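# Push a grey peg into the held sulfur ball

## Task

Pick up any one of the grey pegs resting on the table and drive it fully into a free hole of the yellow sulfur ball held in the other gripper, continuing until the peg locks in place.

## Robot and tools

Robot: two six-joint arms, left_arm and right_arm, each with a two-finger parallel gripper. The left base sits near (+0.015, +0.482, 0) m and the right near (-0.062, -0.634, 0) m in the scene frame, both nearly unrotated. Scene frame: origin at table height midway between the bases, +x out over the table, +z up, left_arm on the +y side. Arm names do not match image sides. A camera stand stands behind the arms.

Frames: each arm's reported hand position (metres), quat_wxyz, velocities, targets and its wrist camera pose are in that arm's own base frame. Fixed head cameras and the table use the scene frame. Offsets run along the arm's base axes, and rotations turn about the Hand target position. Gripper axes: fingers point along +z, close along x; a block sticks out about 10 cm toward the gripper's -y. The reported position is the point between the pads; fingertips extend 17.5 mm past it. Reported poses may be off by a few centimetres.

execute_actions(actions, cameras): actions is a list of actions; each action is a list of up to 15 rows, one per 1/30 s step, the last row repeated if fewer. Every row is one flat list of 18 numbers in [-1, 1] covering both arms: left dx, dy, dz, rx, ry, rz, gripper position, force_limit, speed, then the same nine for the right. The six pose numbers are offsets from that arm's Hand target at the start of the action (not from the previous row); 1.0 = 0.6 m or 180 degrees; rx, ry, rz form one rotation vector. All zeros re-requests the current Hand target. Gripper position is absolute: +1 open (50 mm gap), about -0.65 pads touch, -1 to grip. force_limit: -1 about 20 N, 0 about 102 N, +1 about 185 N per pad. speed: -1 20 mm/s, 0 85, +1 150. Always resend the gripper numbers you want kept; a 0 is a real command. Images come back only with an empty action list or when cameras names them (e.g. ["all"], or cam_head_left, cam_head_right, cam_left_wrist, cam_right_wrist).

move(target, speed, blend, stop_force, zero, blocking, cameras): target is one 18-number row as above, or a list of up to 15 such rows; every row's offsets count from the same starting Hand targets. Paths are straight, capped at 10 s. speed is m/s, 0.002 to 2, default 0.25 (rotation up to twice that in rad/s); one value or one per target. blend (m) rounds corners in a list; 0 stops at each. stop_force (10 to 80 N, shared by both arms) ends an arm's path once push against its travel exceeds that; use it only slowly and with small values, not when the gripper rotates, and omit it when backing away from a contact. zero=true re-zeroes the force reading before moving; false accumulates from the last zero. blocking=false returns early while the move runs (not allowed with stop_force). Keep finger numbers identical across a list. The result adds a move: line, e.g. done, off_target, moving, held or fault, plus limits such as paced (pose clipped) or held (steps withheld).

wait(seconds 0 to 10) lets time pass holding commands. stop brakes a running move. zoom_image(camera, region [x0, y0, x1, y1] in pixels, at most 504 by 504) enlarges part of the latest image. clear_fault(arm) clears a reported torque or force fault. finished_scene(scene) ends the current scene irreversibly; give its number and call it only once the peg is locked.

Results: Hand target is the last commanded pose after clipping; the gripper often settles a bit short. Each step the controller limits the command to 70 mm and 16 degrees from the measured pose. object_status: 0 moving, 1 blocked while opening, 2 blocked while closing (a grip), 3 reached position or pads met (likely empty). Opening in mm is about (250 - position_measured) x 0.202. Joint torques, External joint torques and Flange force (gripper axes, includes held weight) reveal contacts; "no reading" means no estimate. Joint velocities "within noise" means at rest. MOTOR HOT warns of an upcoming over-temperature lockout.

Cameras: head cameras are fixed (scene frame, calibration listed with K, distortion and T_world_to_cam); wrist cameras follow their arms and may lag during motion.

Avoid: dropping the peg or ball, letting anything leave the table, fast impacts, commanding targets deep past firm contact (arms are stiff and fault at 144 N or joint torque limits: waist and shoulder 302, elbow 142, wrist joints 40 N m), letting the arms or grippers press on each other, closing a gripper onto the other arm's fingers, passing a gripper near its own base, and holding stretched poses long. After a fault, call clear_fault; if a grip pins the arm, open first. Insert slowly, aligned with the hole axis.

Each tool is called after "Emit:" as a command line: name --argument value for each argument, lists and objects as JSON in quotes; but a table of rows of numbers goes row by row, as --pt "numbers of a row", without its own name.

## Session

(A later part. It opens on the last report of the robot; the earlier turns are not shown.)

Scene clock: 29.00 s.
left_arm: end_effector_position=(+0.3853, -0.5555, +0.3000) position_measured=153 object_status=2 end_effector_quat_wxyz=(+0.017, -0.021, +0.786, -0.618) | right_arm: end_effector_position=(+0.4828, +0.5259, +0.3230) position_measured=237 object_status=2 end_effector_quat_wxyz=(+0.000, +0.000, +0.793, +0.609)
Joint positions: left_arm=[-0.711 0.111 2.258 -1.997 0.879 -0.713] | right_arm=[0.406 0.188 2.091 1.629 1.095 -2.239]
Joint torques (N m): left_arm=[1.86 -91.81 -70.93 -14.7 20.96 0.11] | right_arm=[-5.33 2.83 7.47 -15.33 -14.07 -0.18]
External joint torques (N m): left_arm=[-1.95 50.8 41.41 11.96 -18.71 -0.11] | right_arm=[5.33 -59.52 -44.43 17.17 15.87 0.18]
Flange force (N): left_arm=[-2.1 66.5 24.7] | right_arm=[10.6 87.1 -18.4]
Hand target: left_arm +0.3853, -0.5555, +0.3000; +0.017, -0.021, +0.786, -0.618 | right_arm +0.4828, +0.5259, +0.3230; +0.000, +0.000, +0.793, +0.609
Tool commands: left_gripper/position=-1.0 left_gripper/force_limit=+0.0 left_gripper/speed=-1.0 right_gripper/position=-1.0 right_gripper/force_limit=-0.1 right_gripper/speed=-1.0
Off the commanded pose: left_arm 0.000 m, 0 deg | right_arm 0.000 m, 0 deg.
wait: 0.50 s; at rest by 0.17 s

Emit:
move --target '[0,0,0,0,0,0,-1,0,-1,0,0.0006,0.0048,0,0,0,-1,-0.1,-1]' --speed 0.01

Emit:
move --target '[0,0,0,0,0,0,-1,0,-1,0,0,0,0,0,0,-0.3,-0.3,-0.8]'

Emit:
move --target '[0,0,0,0,0,0,-1,0,-1,0,0.005,0.05,0,0,0,-0.3,-0.3,-0.8]' --speed 0.05 --cameras '["cam_left_wrist","cam_right_wrist"]'

Emit:
zoom_image --camera "cam_left_wrist" --region '[330, 220, 400, 290]'

Emit:
zoom_image --camera "cam_right_wrist" --region '[310, 100, 420, 240]'

Scene clock: 30.30 s.
left_arm: end_effector_position=(+0.3853, -0.5556, +0.3003) position_measured=153 object_status=2 end_effector_quat_wxyz=(+0.017, -0.021, +0.785, -0.618) | right_arm: end_effector_position=(+0.4828, +0.5262, +0.3256) position_measured=237 object_status=2 end_effector_quat_wxyz=(+0.000, +0.000, +0.793, +0.609)
Joint positions: left_arm=[-0.711 0.111 2.258 -1.997 0.879 -0.713] | right_arm=[0.407 0.185 2.089 1.627 1.094 -2.233]
Joint torques (N m): left_arm=[1.42 -56.51 -43.56 -7.66 7.96 0.05] | right_arm=[-0.1 -33.03 -20.19 -4.4 -2.48 0.03]
External joint torques (N m): left_arm=[-1.36 15.37 13.86 4.9 -5.72 -0.05] | right_arm=[0.07 -23.15 -16.77 6.25 4.25 -0.03]
Flange force (N): left_arm=[0.3 19.3 5.3] | right_arm=[4.3 33.3 -9.0]
Hand target: left_arm +0.3853, -0.5555, +0.3000; +0.017, -0.021, +0.786, -0.618 | right_arm +0.4828, +0.5262, +0.3258; +0.000, +0.000, +0.793, +0.609
Off the commanded pose: left_arm 0.000 m, 0 deg | right_arm 0.000 m, 0 deg.
move: done

Scene clock: 30.80 s.
left_arm: end_effector_position=(+0.3853, -0.5555, +0.3003) position_measured=153 object_status=2 end_effector_quat_wxyz=(+0.017, -0.021, +0.785, -0.618) | right_arm: end_effector_position=(+0.4827, +0.5262, +0.3257) position_measured=198 object_status=3 end_effector_quat_wxyz=(+0.000, +0.000, +0.793, +0.609)
Joint positions: left_arm=[-0.711 0.111 2.258 -1.997 0.879 -0.713] | right_arm=[0.407 0.185 2.088 1.627 1.094 -2.233]
Joint torques (N m): left_arm=[-1.8 -38.69 -27.04 -3.05 2.05 0.11] | right_arm=[0.61 -51.57 -37.52 2.17 2.18 -0.09]
External joint torques (N m): left_arm=[1.92 -2.71 -2.52 0.3 0.19 -0.11] | right_arm=[-0.64 -4.68 0.56 -0.32 -0.4 0.09]
Flange force (N): left_arm=[-3.9 -5.7 -4.9] | right_arm=[6.3 4.4 -5.7]
Hand target: left_arm +0.3853, -0.5555, +0.3000; +0.017, -0.021, +0.786, -0.618 | right_arm +0.4828, +0.5262, +0.3258; +0.000, +0.000, +0.793, +0.609
Off the commanded pose: left_arm 0.000 m, 0 deg | right_arm 0.000 m, 0 deg.
move: done

Scene clock: 31.77 s.
left_arm: end_effector_position=(+0.3853, -0.5555, +0.3000) position_measured=153 object_status=2 end_effector_quat_wxyz=(+0.017, -0.021, +0.786, -0.618) | right_arm: end_effector_position=(+0.4828, +0.5292, +0.3558) position_measured=198 object_status=3 end_effector_quat_wxyz=(+0.000, +0.000, +0.793, +0.609)
Joint positions: left_arm=[-0.711 0.111 2.258 -1.997 0.879 -0.713] | right_arm=[0.412 0.152 2.06 1.598 1.088 -2.164]
Joint torques (N m): left_arm=[-1.92 -38.9 -27.08 -3.09 2.34 0.11] | right_arm=[0.34 -49.61 -39.32 2.17 1.92 -0.28]
External joint torques (N m): left_arm=[1.89 -2.45 -2.49 0.35 -0.08 -0.11] | right_arm=[-0.45 -4.09 1.05 -0.14 -0.31 0.28]
Flange force (N): left_arm=[-4.0 -5.8 -4.4] | right_arm=[6.7 3.1 -5.0]
Hand target: left_arm +0.3853, -0.5555, +0.3000; +0.017, -0.021, +0.786, -0.618 | right_arm +0.4828, +0.5292, +0.3558; +0.000, +0.000, +0.793, +0.609
Off the commanded pose: left_arm 0.000 m, 0 deg | right_arm 0.000 m, 0 deg.
move: done
camera_calibration:
cam_left_wrist: T_world_to_cam=[[-0.99838, -0.0556318, 0.0119587, 0.360309], [-0.0403806, 0.544602, -0.837722, 0.587189], [0.0400912, -0.836847, -0.545966, -0.184688], [0, 0, 0, 1]] pos_world=[0.39084, -0.454295, 0.386759]
cam_right_wrist: T_world_to_cam=[[-0.999817, -0.0115314, -0.0152472, 0.5048], [-0.014382, -0.0717144, 0.997322, -0.287373], [-0.0125939, 0.997359, 0.0715354, -0.419363], [0, 0, 0, 1]] pos_world=[0.495293, 0.403468, 0.3243]
Images, in order (width x height): cam_left_wrist 672x504, cam_right_wrist 672x504.

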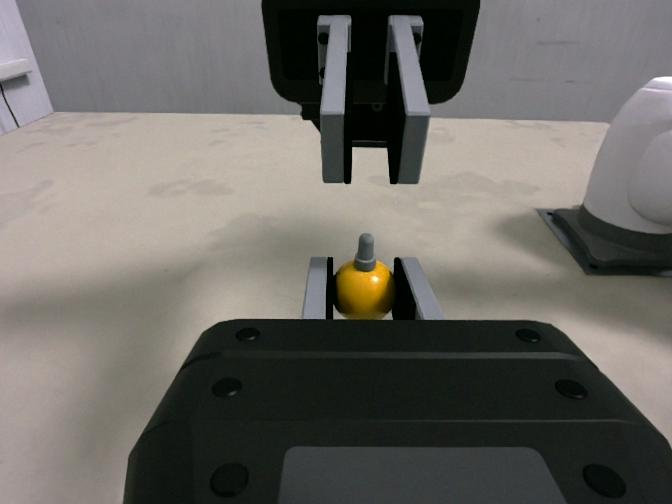

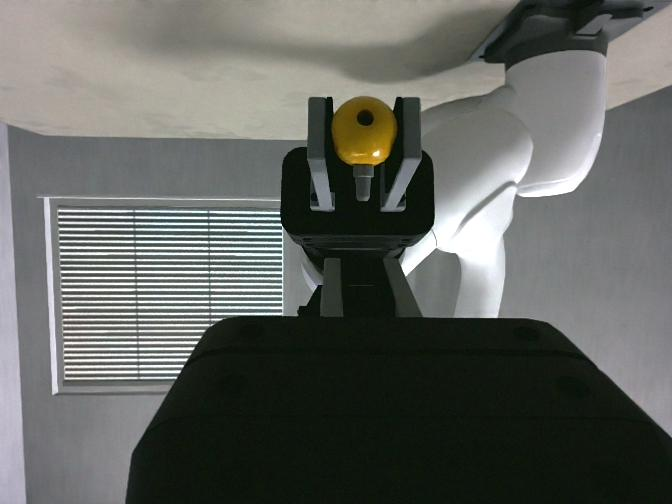

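Scaled by 7.200 from the camera's 672x504 image, which has a finer 960x720 frame.

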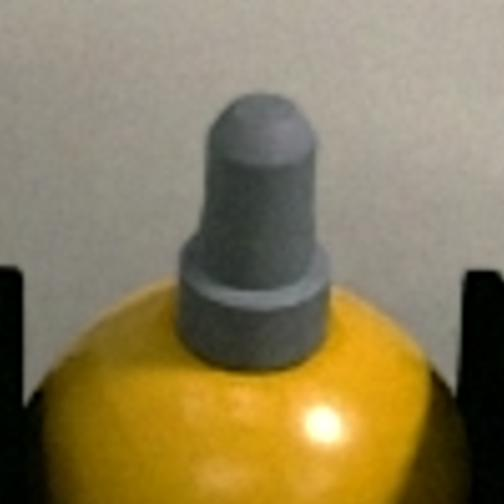

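Scaled by 3.600 from the camera's 672x504 image, which has a finer 960x720 frame.

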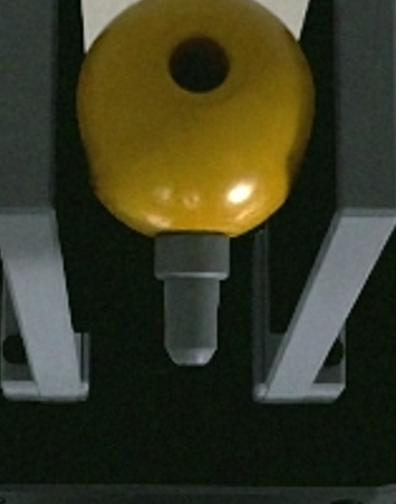

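Emit:
zoom_image --camera "cam_right_wrist" --region '[345, 155, 380, 205]'

Emit:
zoom_image --camera "cam_left_wrist" --region '[350, 250, 382, 275]'

Scaled by 10.080 from the camera's 672x504 image, which has a finer 960x720 frame.

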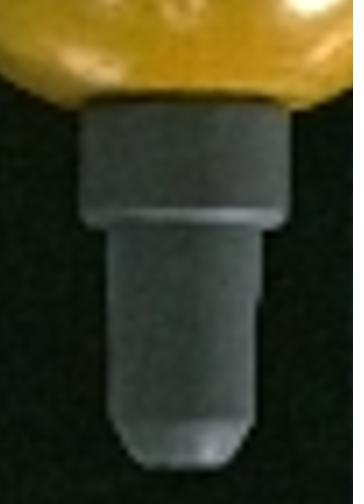

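Scaled by 15.750 from the camera's 672x504 image, which has a finer 960x720 frame.

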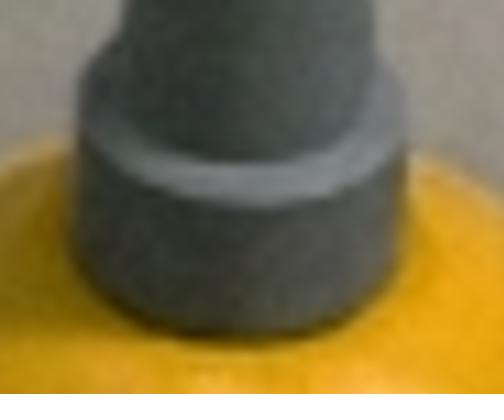

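Emit:
move --target '[0,0,0,0,0,0,-1,0,-1,-0.0003,0.0045,-0.0165,0.0464,0,0,-0.7,-1,-0.3]' --speed 0.1

Emit:
move --target '[0,0,0,0,0,0,-1,0,-1,0,-0.0024,-0.0223,0,0,0,-0.7,-1,-0.3]' --speed 0.015 --stop_force 40 --cameras '["cam_left_wrist","cam_right_wrist"]'

Emit:
zoom_image --camera "cam_left_wrist" --region '[330, 220, 400, 290]'

Scene clock: 34.83 s.
left_arm: end_effector_position=(+0.3853, -0.5555, +0.3000) position_measured=153 object_status=2 end_effector_quat_wxyz=(+0.017, -0.021, +0.786, -0.618) | right_arm: end_effector_position=(+0.4826, +0.5319, +0.3460) position_measured=250 object_status=3 end_effector_quat_wxyz=(+0.000, +0.000, +0.747, +0.665)
Joint positions: left_arm=[-0.711 0.111 2.258 -1.997 0.879 -0.713] | right_arm=[0.403 0.209 2.107 1.765 1.198 -2.33]
Joint torques (N m): left_arm=[-1.51 -38.57 -27.25 -3.03 2.41 0.11] | right_arm=[0.47 -52.79 -36.23 1.88 2.41 -0.05]
External joint torques (N m): left_arm=[1.41 -2.88 -2.49 0.27 -0.15 -0.11] | right_arm=[-0.31 -5.08 0.33 -0.48 -0.34 0.05]
Flange force (N): left_arm=[-2.6 -6.4 -4.1] | right_arm=[6.4 6.3 -4.9]
Hand target: left_arm +0.3853, -0.5555, +0.3000; +0.017, -0.021, +0.786, -0.618 | right_arm +0.4826, +0.5319, +0.3459; +0.000, +0.000, +0.747, +0.665
Off the commanded pose: left_arm 0.000 m, 0 deg | right_arm 0.000 m, 0 deg.
move: done

Scene clock: 36.53 s.
left_arm: end_effector_position=(+0.3853, -0.5555, +0.3000) position_measured=153 object_status=2 end_effector_quat_wxyz=(+0.017, -0.021, +0.786, -0.618) | right_arm: end_effector_position=(+0.4826, +0.5305, +0.3326) position_measured=250 object_status=3 end_effector_quat_wxyz=(+0.000, +0.000, +0.747, +0.665)
Joint positions: left_arm=[-0.711 0.111 2.258 -1.997 0.879 -0.713] | right_arm=[0.401 0.226 2.119 1.774 1.205 -2.359]
Joint torques (N m): left_arm=[-1.45 -38.65 -27.23 -3.13 2.35 0.1] | right_arm=[-0.27 -53.87 -35.78 1.53 2.44 -0.11]
External joint torques (N m): left_arm=[1.47 -2.58 -2.41 0.38 -0.11 -0.09] | right_arm=[0.31 -5.36 0.56 -0.17 -0.3 0.11]
Flange force (N): left_arm=[-3.1 -6.0 -4.1] | right_arm=[7.6 6.8 -3.8]
Hand target: left_arm +0.3853, -0.5555, +0.3000; +0.017, -0.021, +0.786, -0.618 | right_arm +0.4826, +0.5305, +0.3326; +0.000, +0.000, +0.747, +0.665
Off the commanded pose: left_arm 0.000 m, 0 deg | right_arm 0.000 m, 0 deg.
move: done
camera_calibration:
cam_left_wrist: T_world_to_cam=[[-0.99838, -0.0556318, 0.0119587, 0.360309], [-0.0403806, 0.544602, -0.837722, 0.587189], [0.0400912, -0.836847, -0.545966, -0.184688], [0, 0, 0, 1]] pos_world=[0.39084, -0.454295, 0.386759]
cam_right_wrist: T_world_to_cam=[[-0.999816, -0.00929082, -0.0167827, 0.503568], [-0.0143821, -0.215882, 0.976313, -0.180582], [-0.0126938, 0.976375, 0.215709, -0.45577], [0, 0, 0, 1]] pos_world=[0.495093, 0.410696, 0.28307]
Images, in order (width x height): cam_left_wrist 672x504, cam_right_wrist 672x504.

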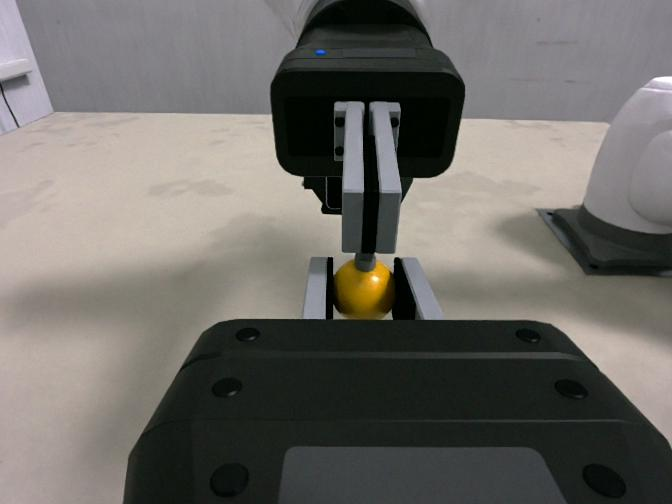

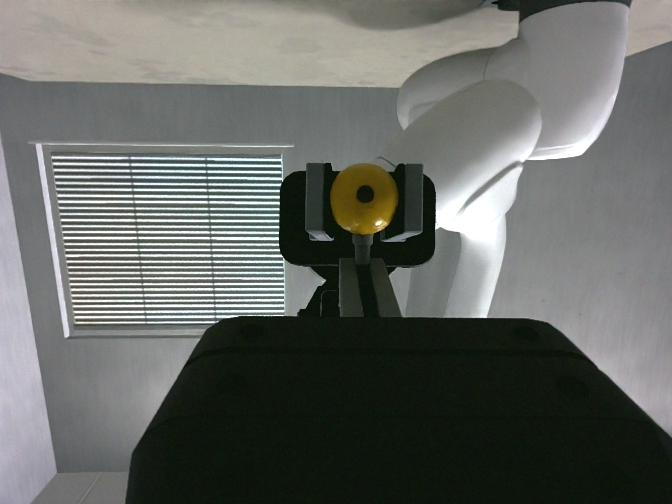

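Scaled by 7.200 from the camera's 672x504 image, which has a finer 960x720 frame.

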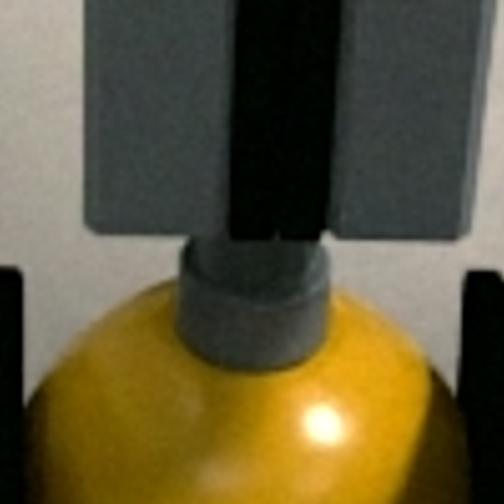

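Emit:
move --target '[0,0,0,0,0,0,-1,0,-1,0,-0.0008,-0.0075,0,0,0,-0.7,-1,-0.3]' --speed 0.006 --stop_force 75 --cameras '["cam_left_wrist"]'

Emit:
move --target '[0,0,0,0,0,0,-1,0,-1,0,0.004,0.04,0,0,0,-0.7,-1,-0.3]' --speed 0.04 --cameras '["cam_left_wrist","cam_right_wrist"]'

Emit:
zoom_image --camera "cam_left_wrist" --region '[330, 220, 400, 290]'

Emit:
zoom_image --camera "cam_right_wrist" --region '[330, 115, 400, 245]'

Scene clock: 38.80 s.
left_arm: end_effector_position=(+0.3853, -0.5555, +0.2999) position_measured=153 object_status=2 end_effector_quat_wxyz=(+0.016, -0.021, +0.786, -0.618) | right_arm: end_effector_position=(+0.4826, +0.5300, +0.3281) position_measured=250 object_status=3 end_effector_quat_wxyz=(+0.000, +0.000, +0.747, +0.665)
Joint positions: left_arm=[-0.711 0.111 2.258 -1.997 0.879 -0.713] | right_arm=[0.4 0.232 2.122 1.777 1.208 -2.369]
Joint torques (N m): left_arm=[1.1 -87.11 -70.01 -14.39 19.69 0.1] | right_arm=[-0.98 -3.73 4.1 -13.56 -14.04 -0.1]
External joint torques (N m): left_arm=[-0.99 45.84 40.43 11.65 -17.45 -0.1] | right_arm=[1.3 -55.73 -39.01 14.86 16.21 0.1]
Flange force (N): left_arm=[0.1 61.6 17.4] | right_arm=[8.0 83.5 -10.9]
Hand target: left_arm +0.3853, -0.5555, +0.3000; +0.017, -0.021, +0.786, -0.618 | right_arm +0.4826, +0.5300, +0.3281; +0.000, +0.000, +0.747, +0.665
Off the commanded pose: left_arm 0.000 m, 0 deg | right_arm 0.000 m, 0 deg.
move: contact (right_arm)
camera_calibration:
cam_left_wrist: T_world_to_cam=[[-0.99838, -0.0556009, 0.0120923, 0.360272], [-0.0404791, 0.544669, -0.837673, 0.587155], [0.0399891, -0.836806, -0.546038, -0.184656], [0, 0, 0, 1]] pos_world=[0.39084, -0.454295, 0.386659]
Images, in order (width x height): cam_left_wrist 672x504.

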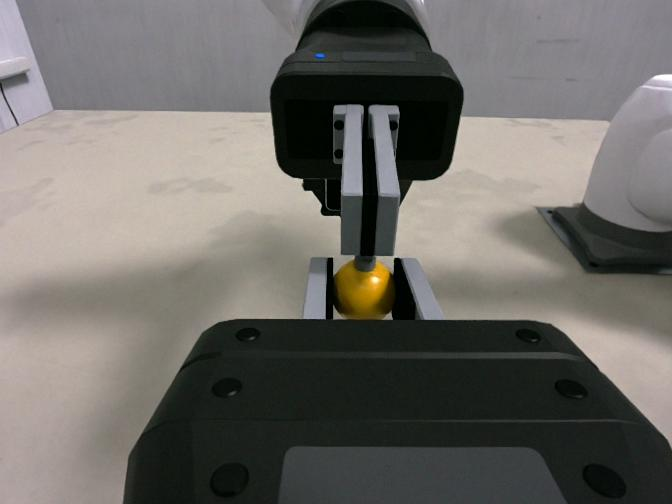

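Scene clock: 39.77 s.
left_arm: end_effector_position=(+0.3853, -0.5555, +0.3000) position_measured=153 object_status=2 end_effector_quat_wxyz=(+0.017, -0.021, +0.786, -0.618) | right_arm: end_effector_position=(+0.4826, +0.5324, +0.3521) position_measured=250 object_status=3 end_effector_quat_wxyz=(+0.000, +0.000, +0.747, +0.665)
Joint positions: left_arm=[-0.711 0.111 2.258 -1.997 0.879 -0.713] | right_arm=[0.404 0.202 2.102 1.761 1.195 -2.317]
Joint torques (N m): left_arm=[-1.52 -38.61 -27.18 -3.04 2.37 0.09] | right_arm=[0.29 -52.8 -36.71 1.65 2.36 -0.03]
External joint torques (N m): left_arm=[1.55 -2.77 -2.44 0.3 -0.12 -0.09] | right_arm=[-0.46 -4.87 0.46 -0.18 -0.32 0.03]
Flange force (N): left_arm=[-2.9 -6.2 -4.2] | right_arm=[6.5 5.6 -4.7]
Hand target: left_arm +0.3853, -0.5555, +0.3000; +0.017, -0.021, +0.786, -0.618 | right_arm +0.4826, +0.5324, +0.3521; +0.000, +0.000, +0.747, +0.665
Off the commanded pose: left_arm 0.000 m, 0 deg | right_arm 0.000 m, 0 deg.
move: done
camera_calibration:
cam_left_wrist: T_world_to_cam=[[-0.998384, -0.0555771, 0.0118753, 0.360366], [-0.040281, 0.544609, -0.837722, 0.587237], [0.0400908, -0.836847, -0.545967, -0.184632], [0, 0, 0, 1]] pos_world=[0.39084, -0.454295, 0.386859]
cam_right_wrist: T_world_to_cam=[[-0.999816, -0.00928905, -0.0167833, 0.503912], [-0.0143818, -0.215978, 0.976292, -0.199165], [-0.0126936, 0.976354, 0.215804, -0.461852], [0, 0, 0, 1]] pos_world=[0.495093, 0.412597, 0.30257]
Images, in order (width x height): cam_left_wrist 672x504, cam_right_wrist 672x504.

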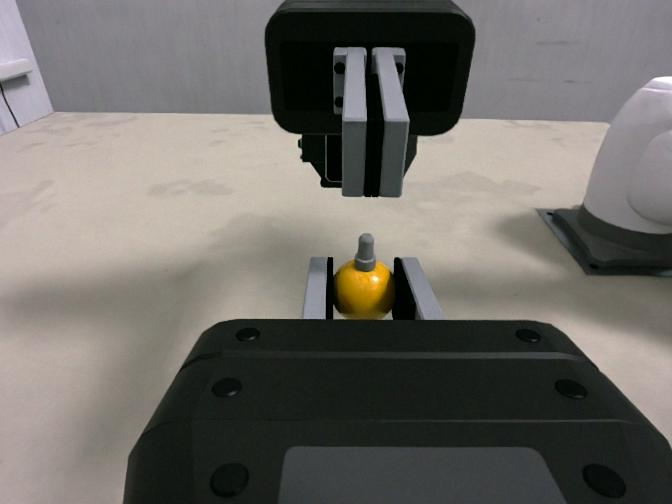

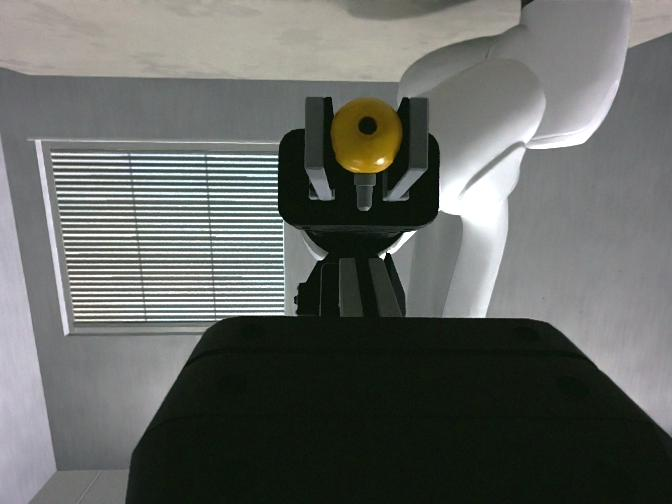

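Scaled by 7.200 from the camera's 672x504 image, which has a finer 960x720 frame.

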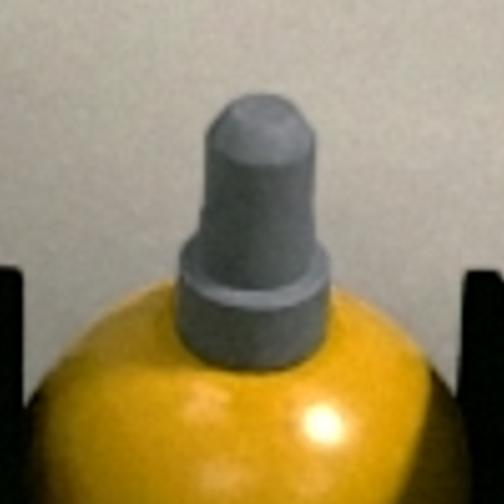

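Scaled by 3.877 from the camera's 672x504 image, which has a finer 960x720 frame.

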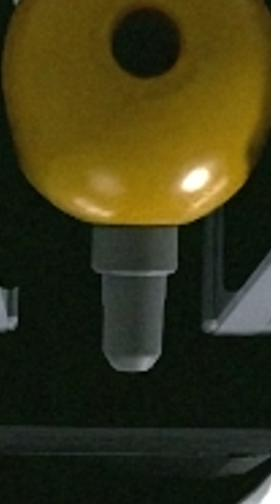

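Emit:
finished_scene --scene 2

The scene is finished: the task was done.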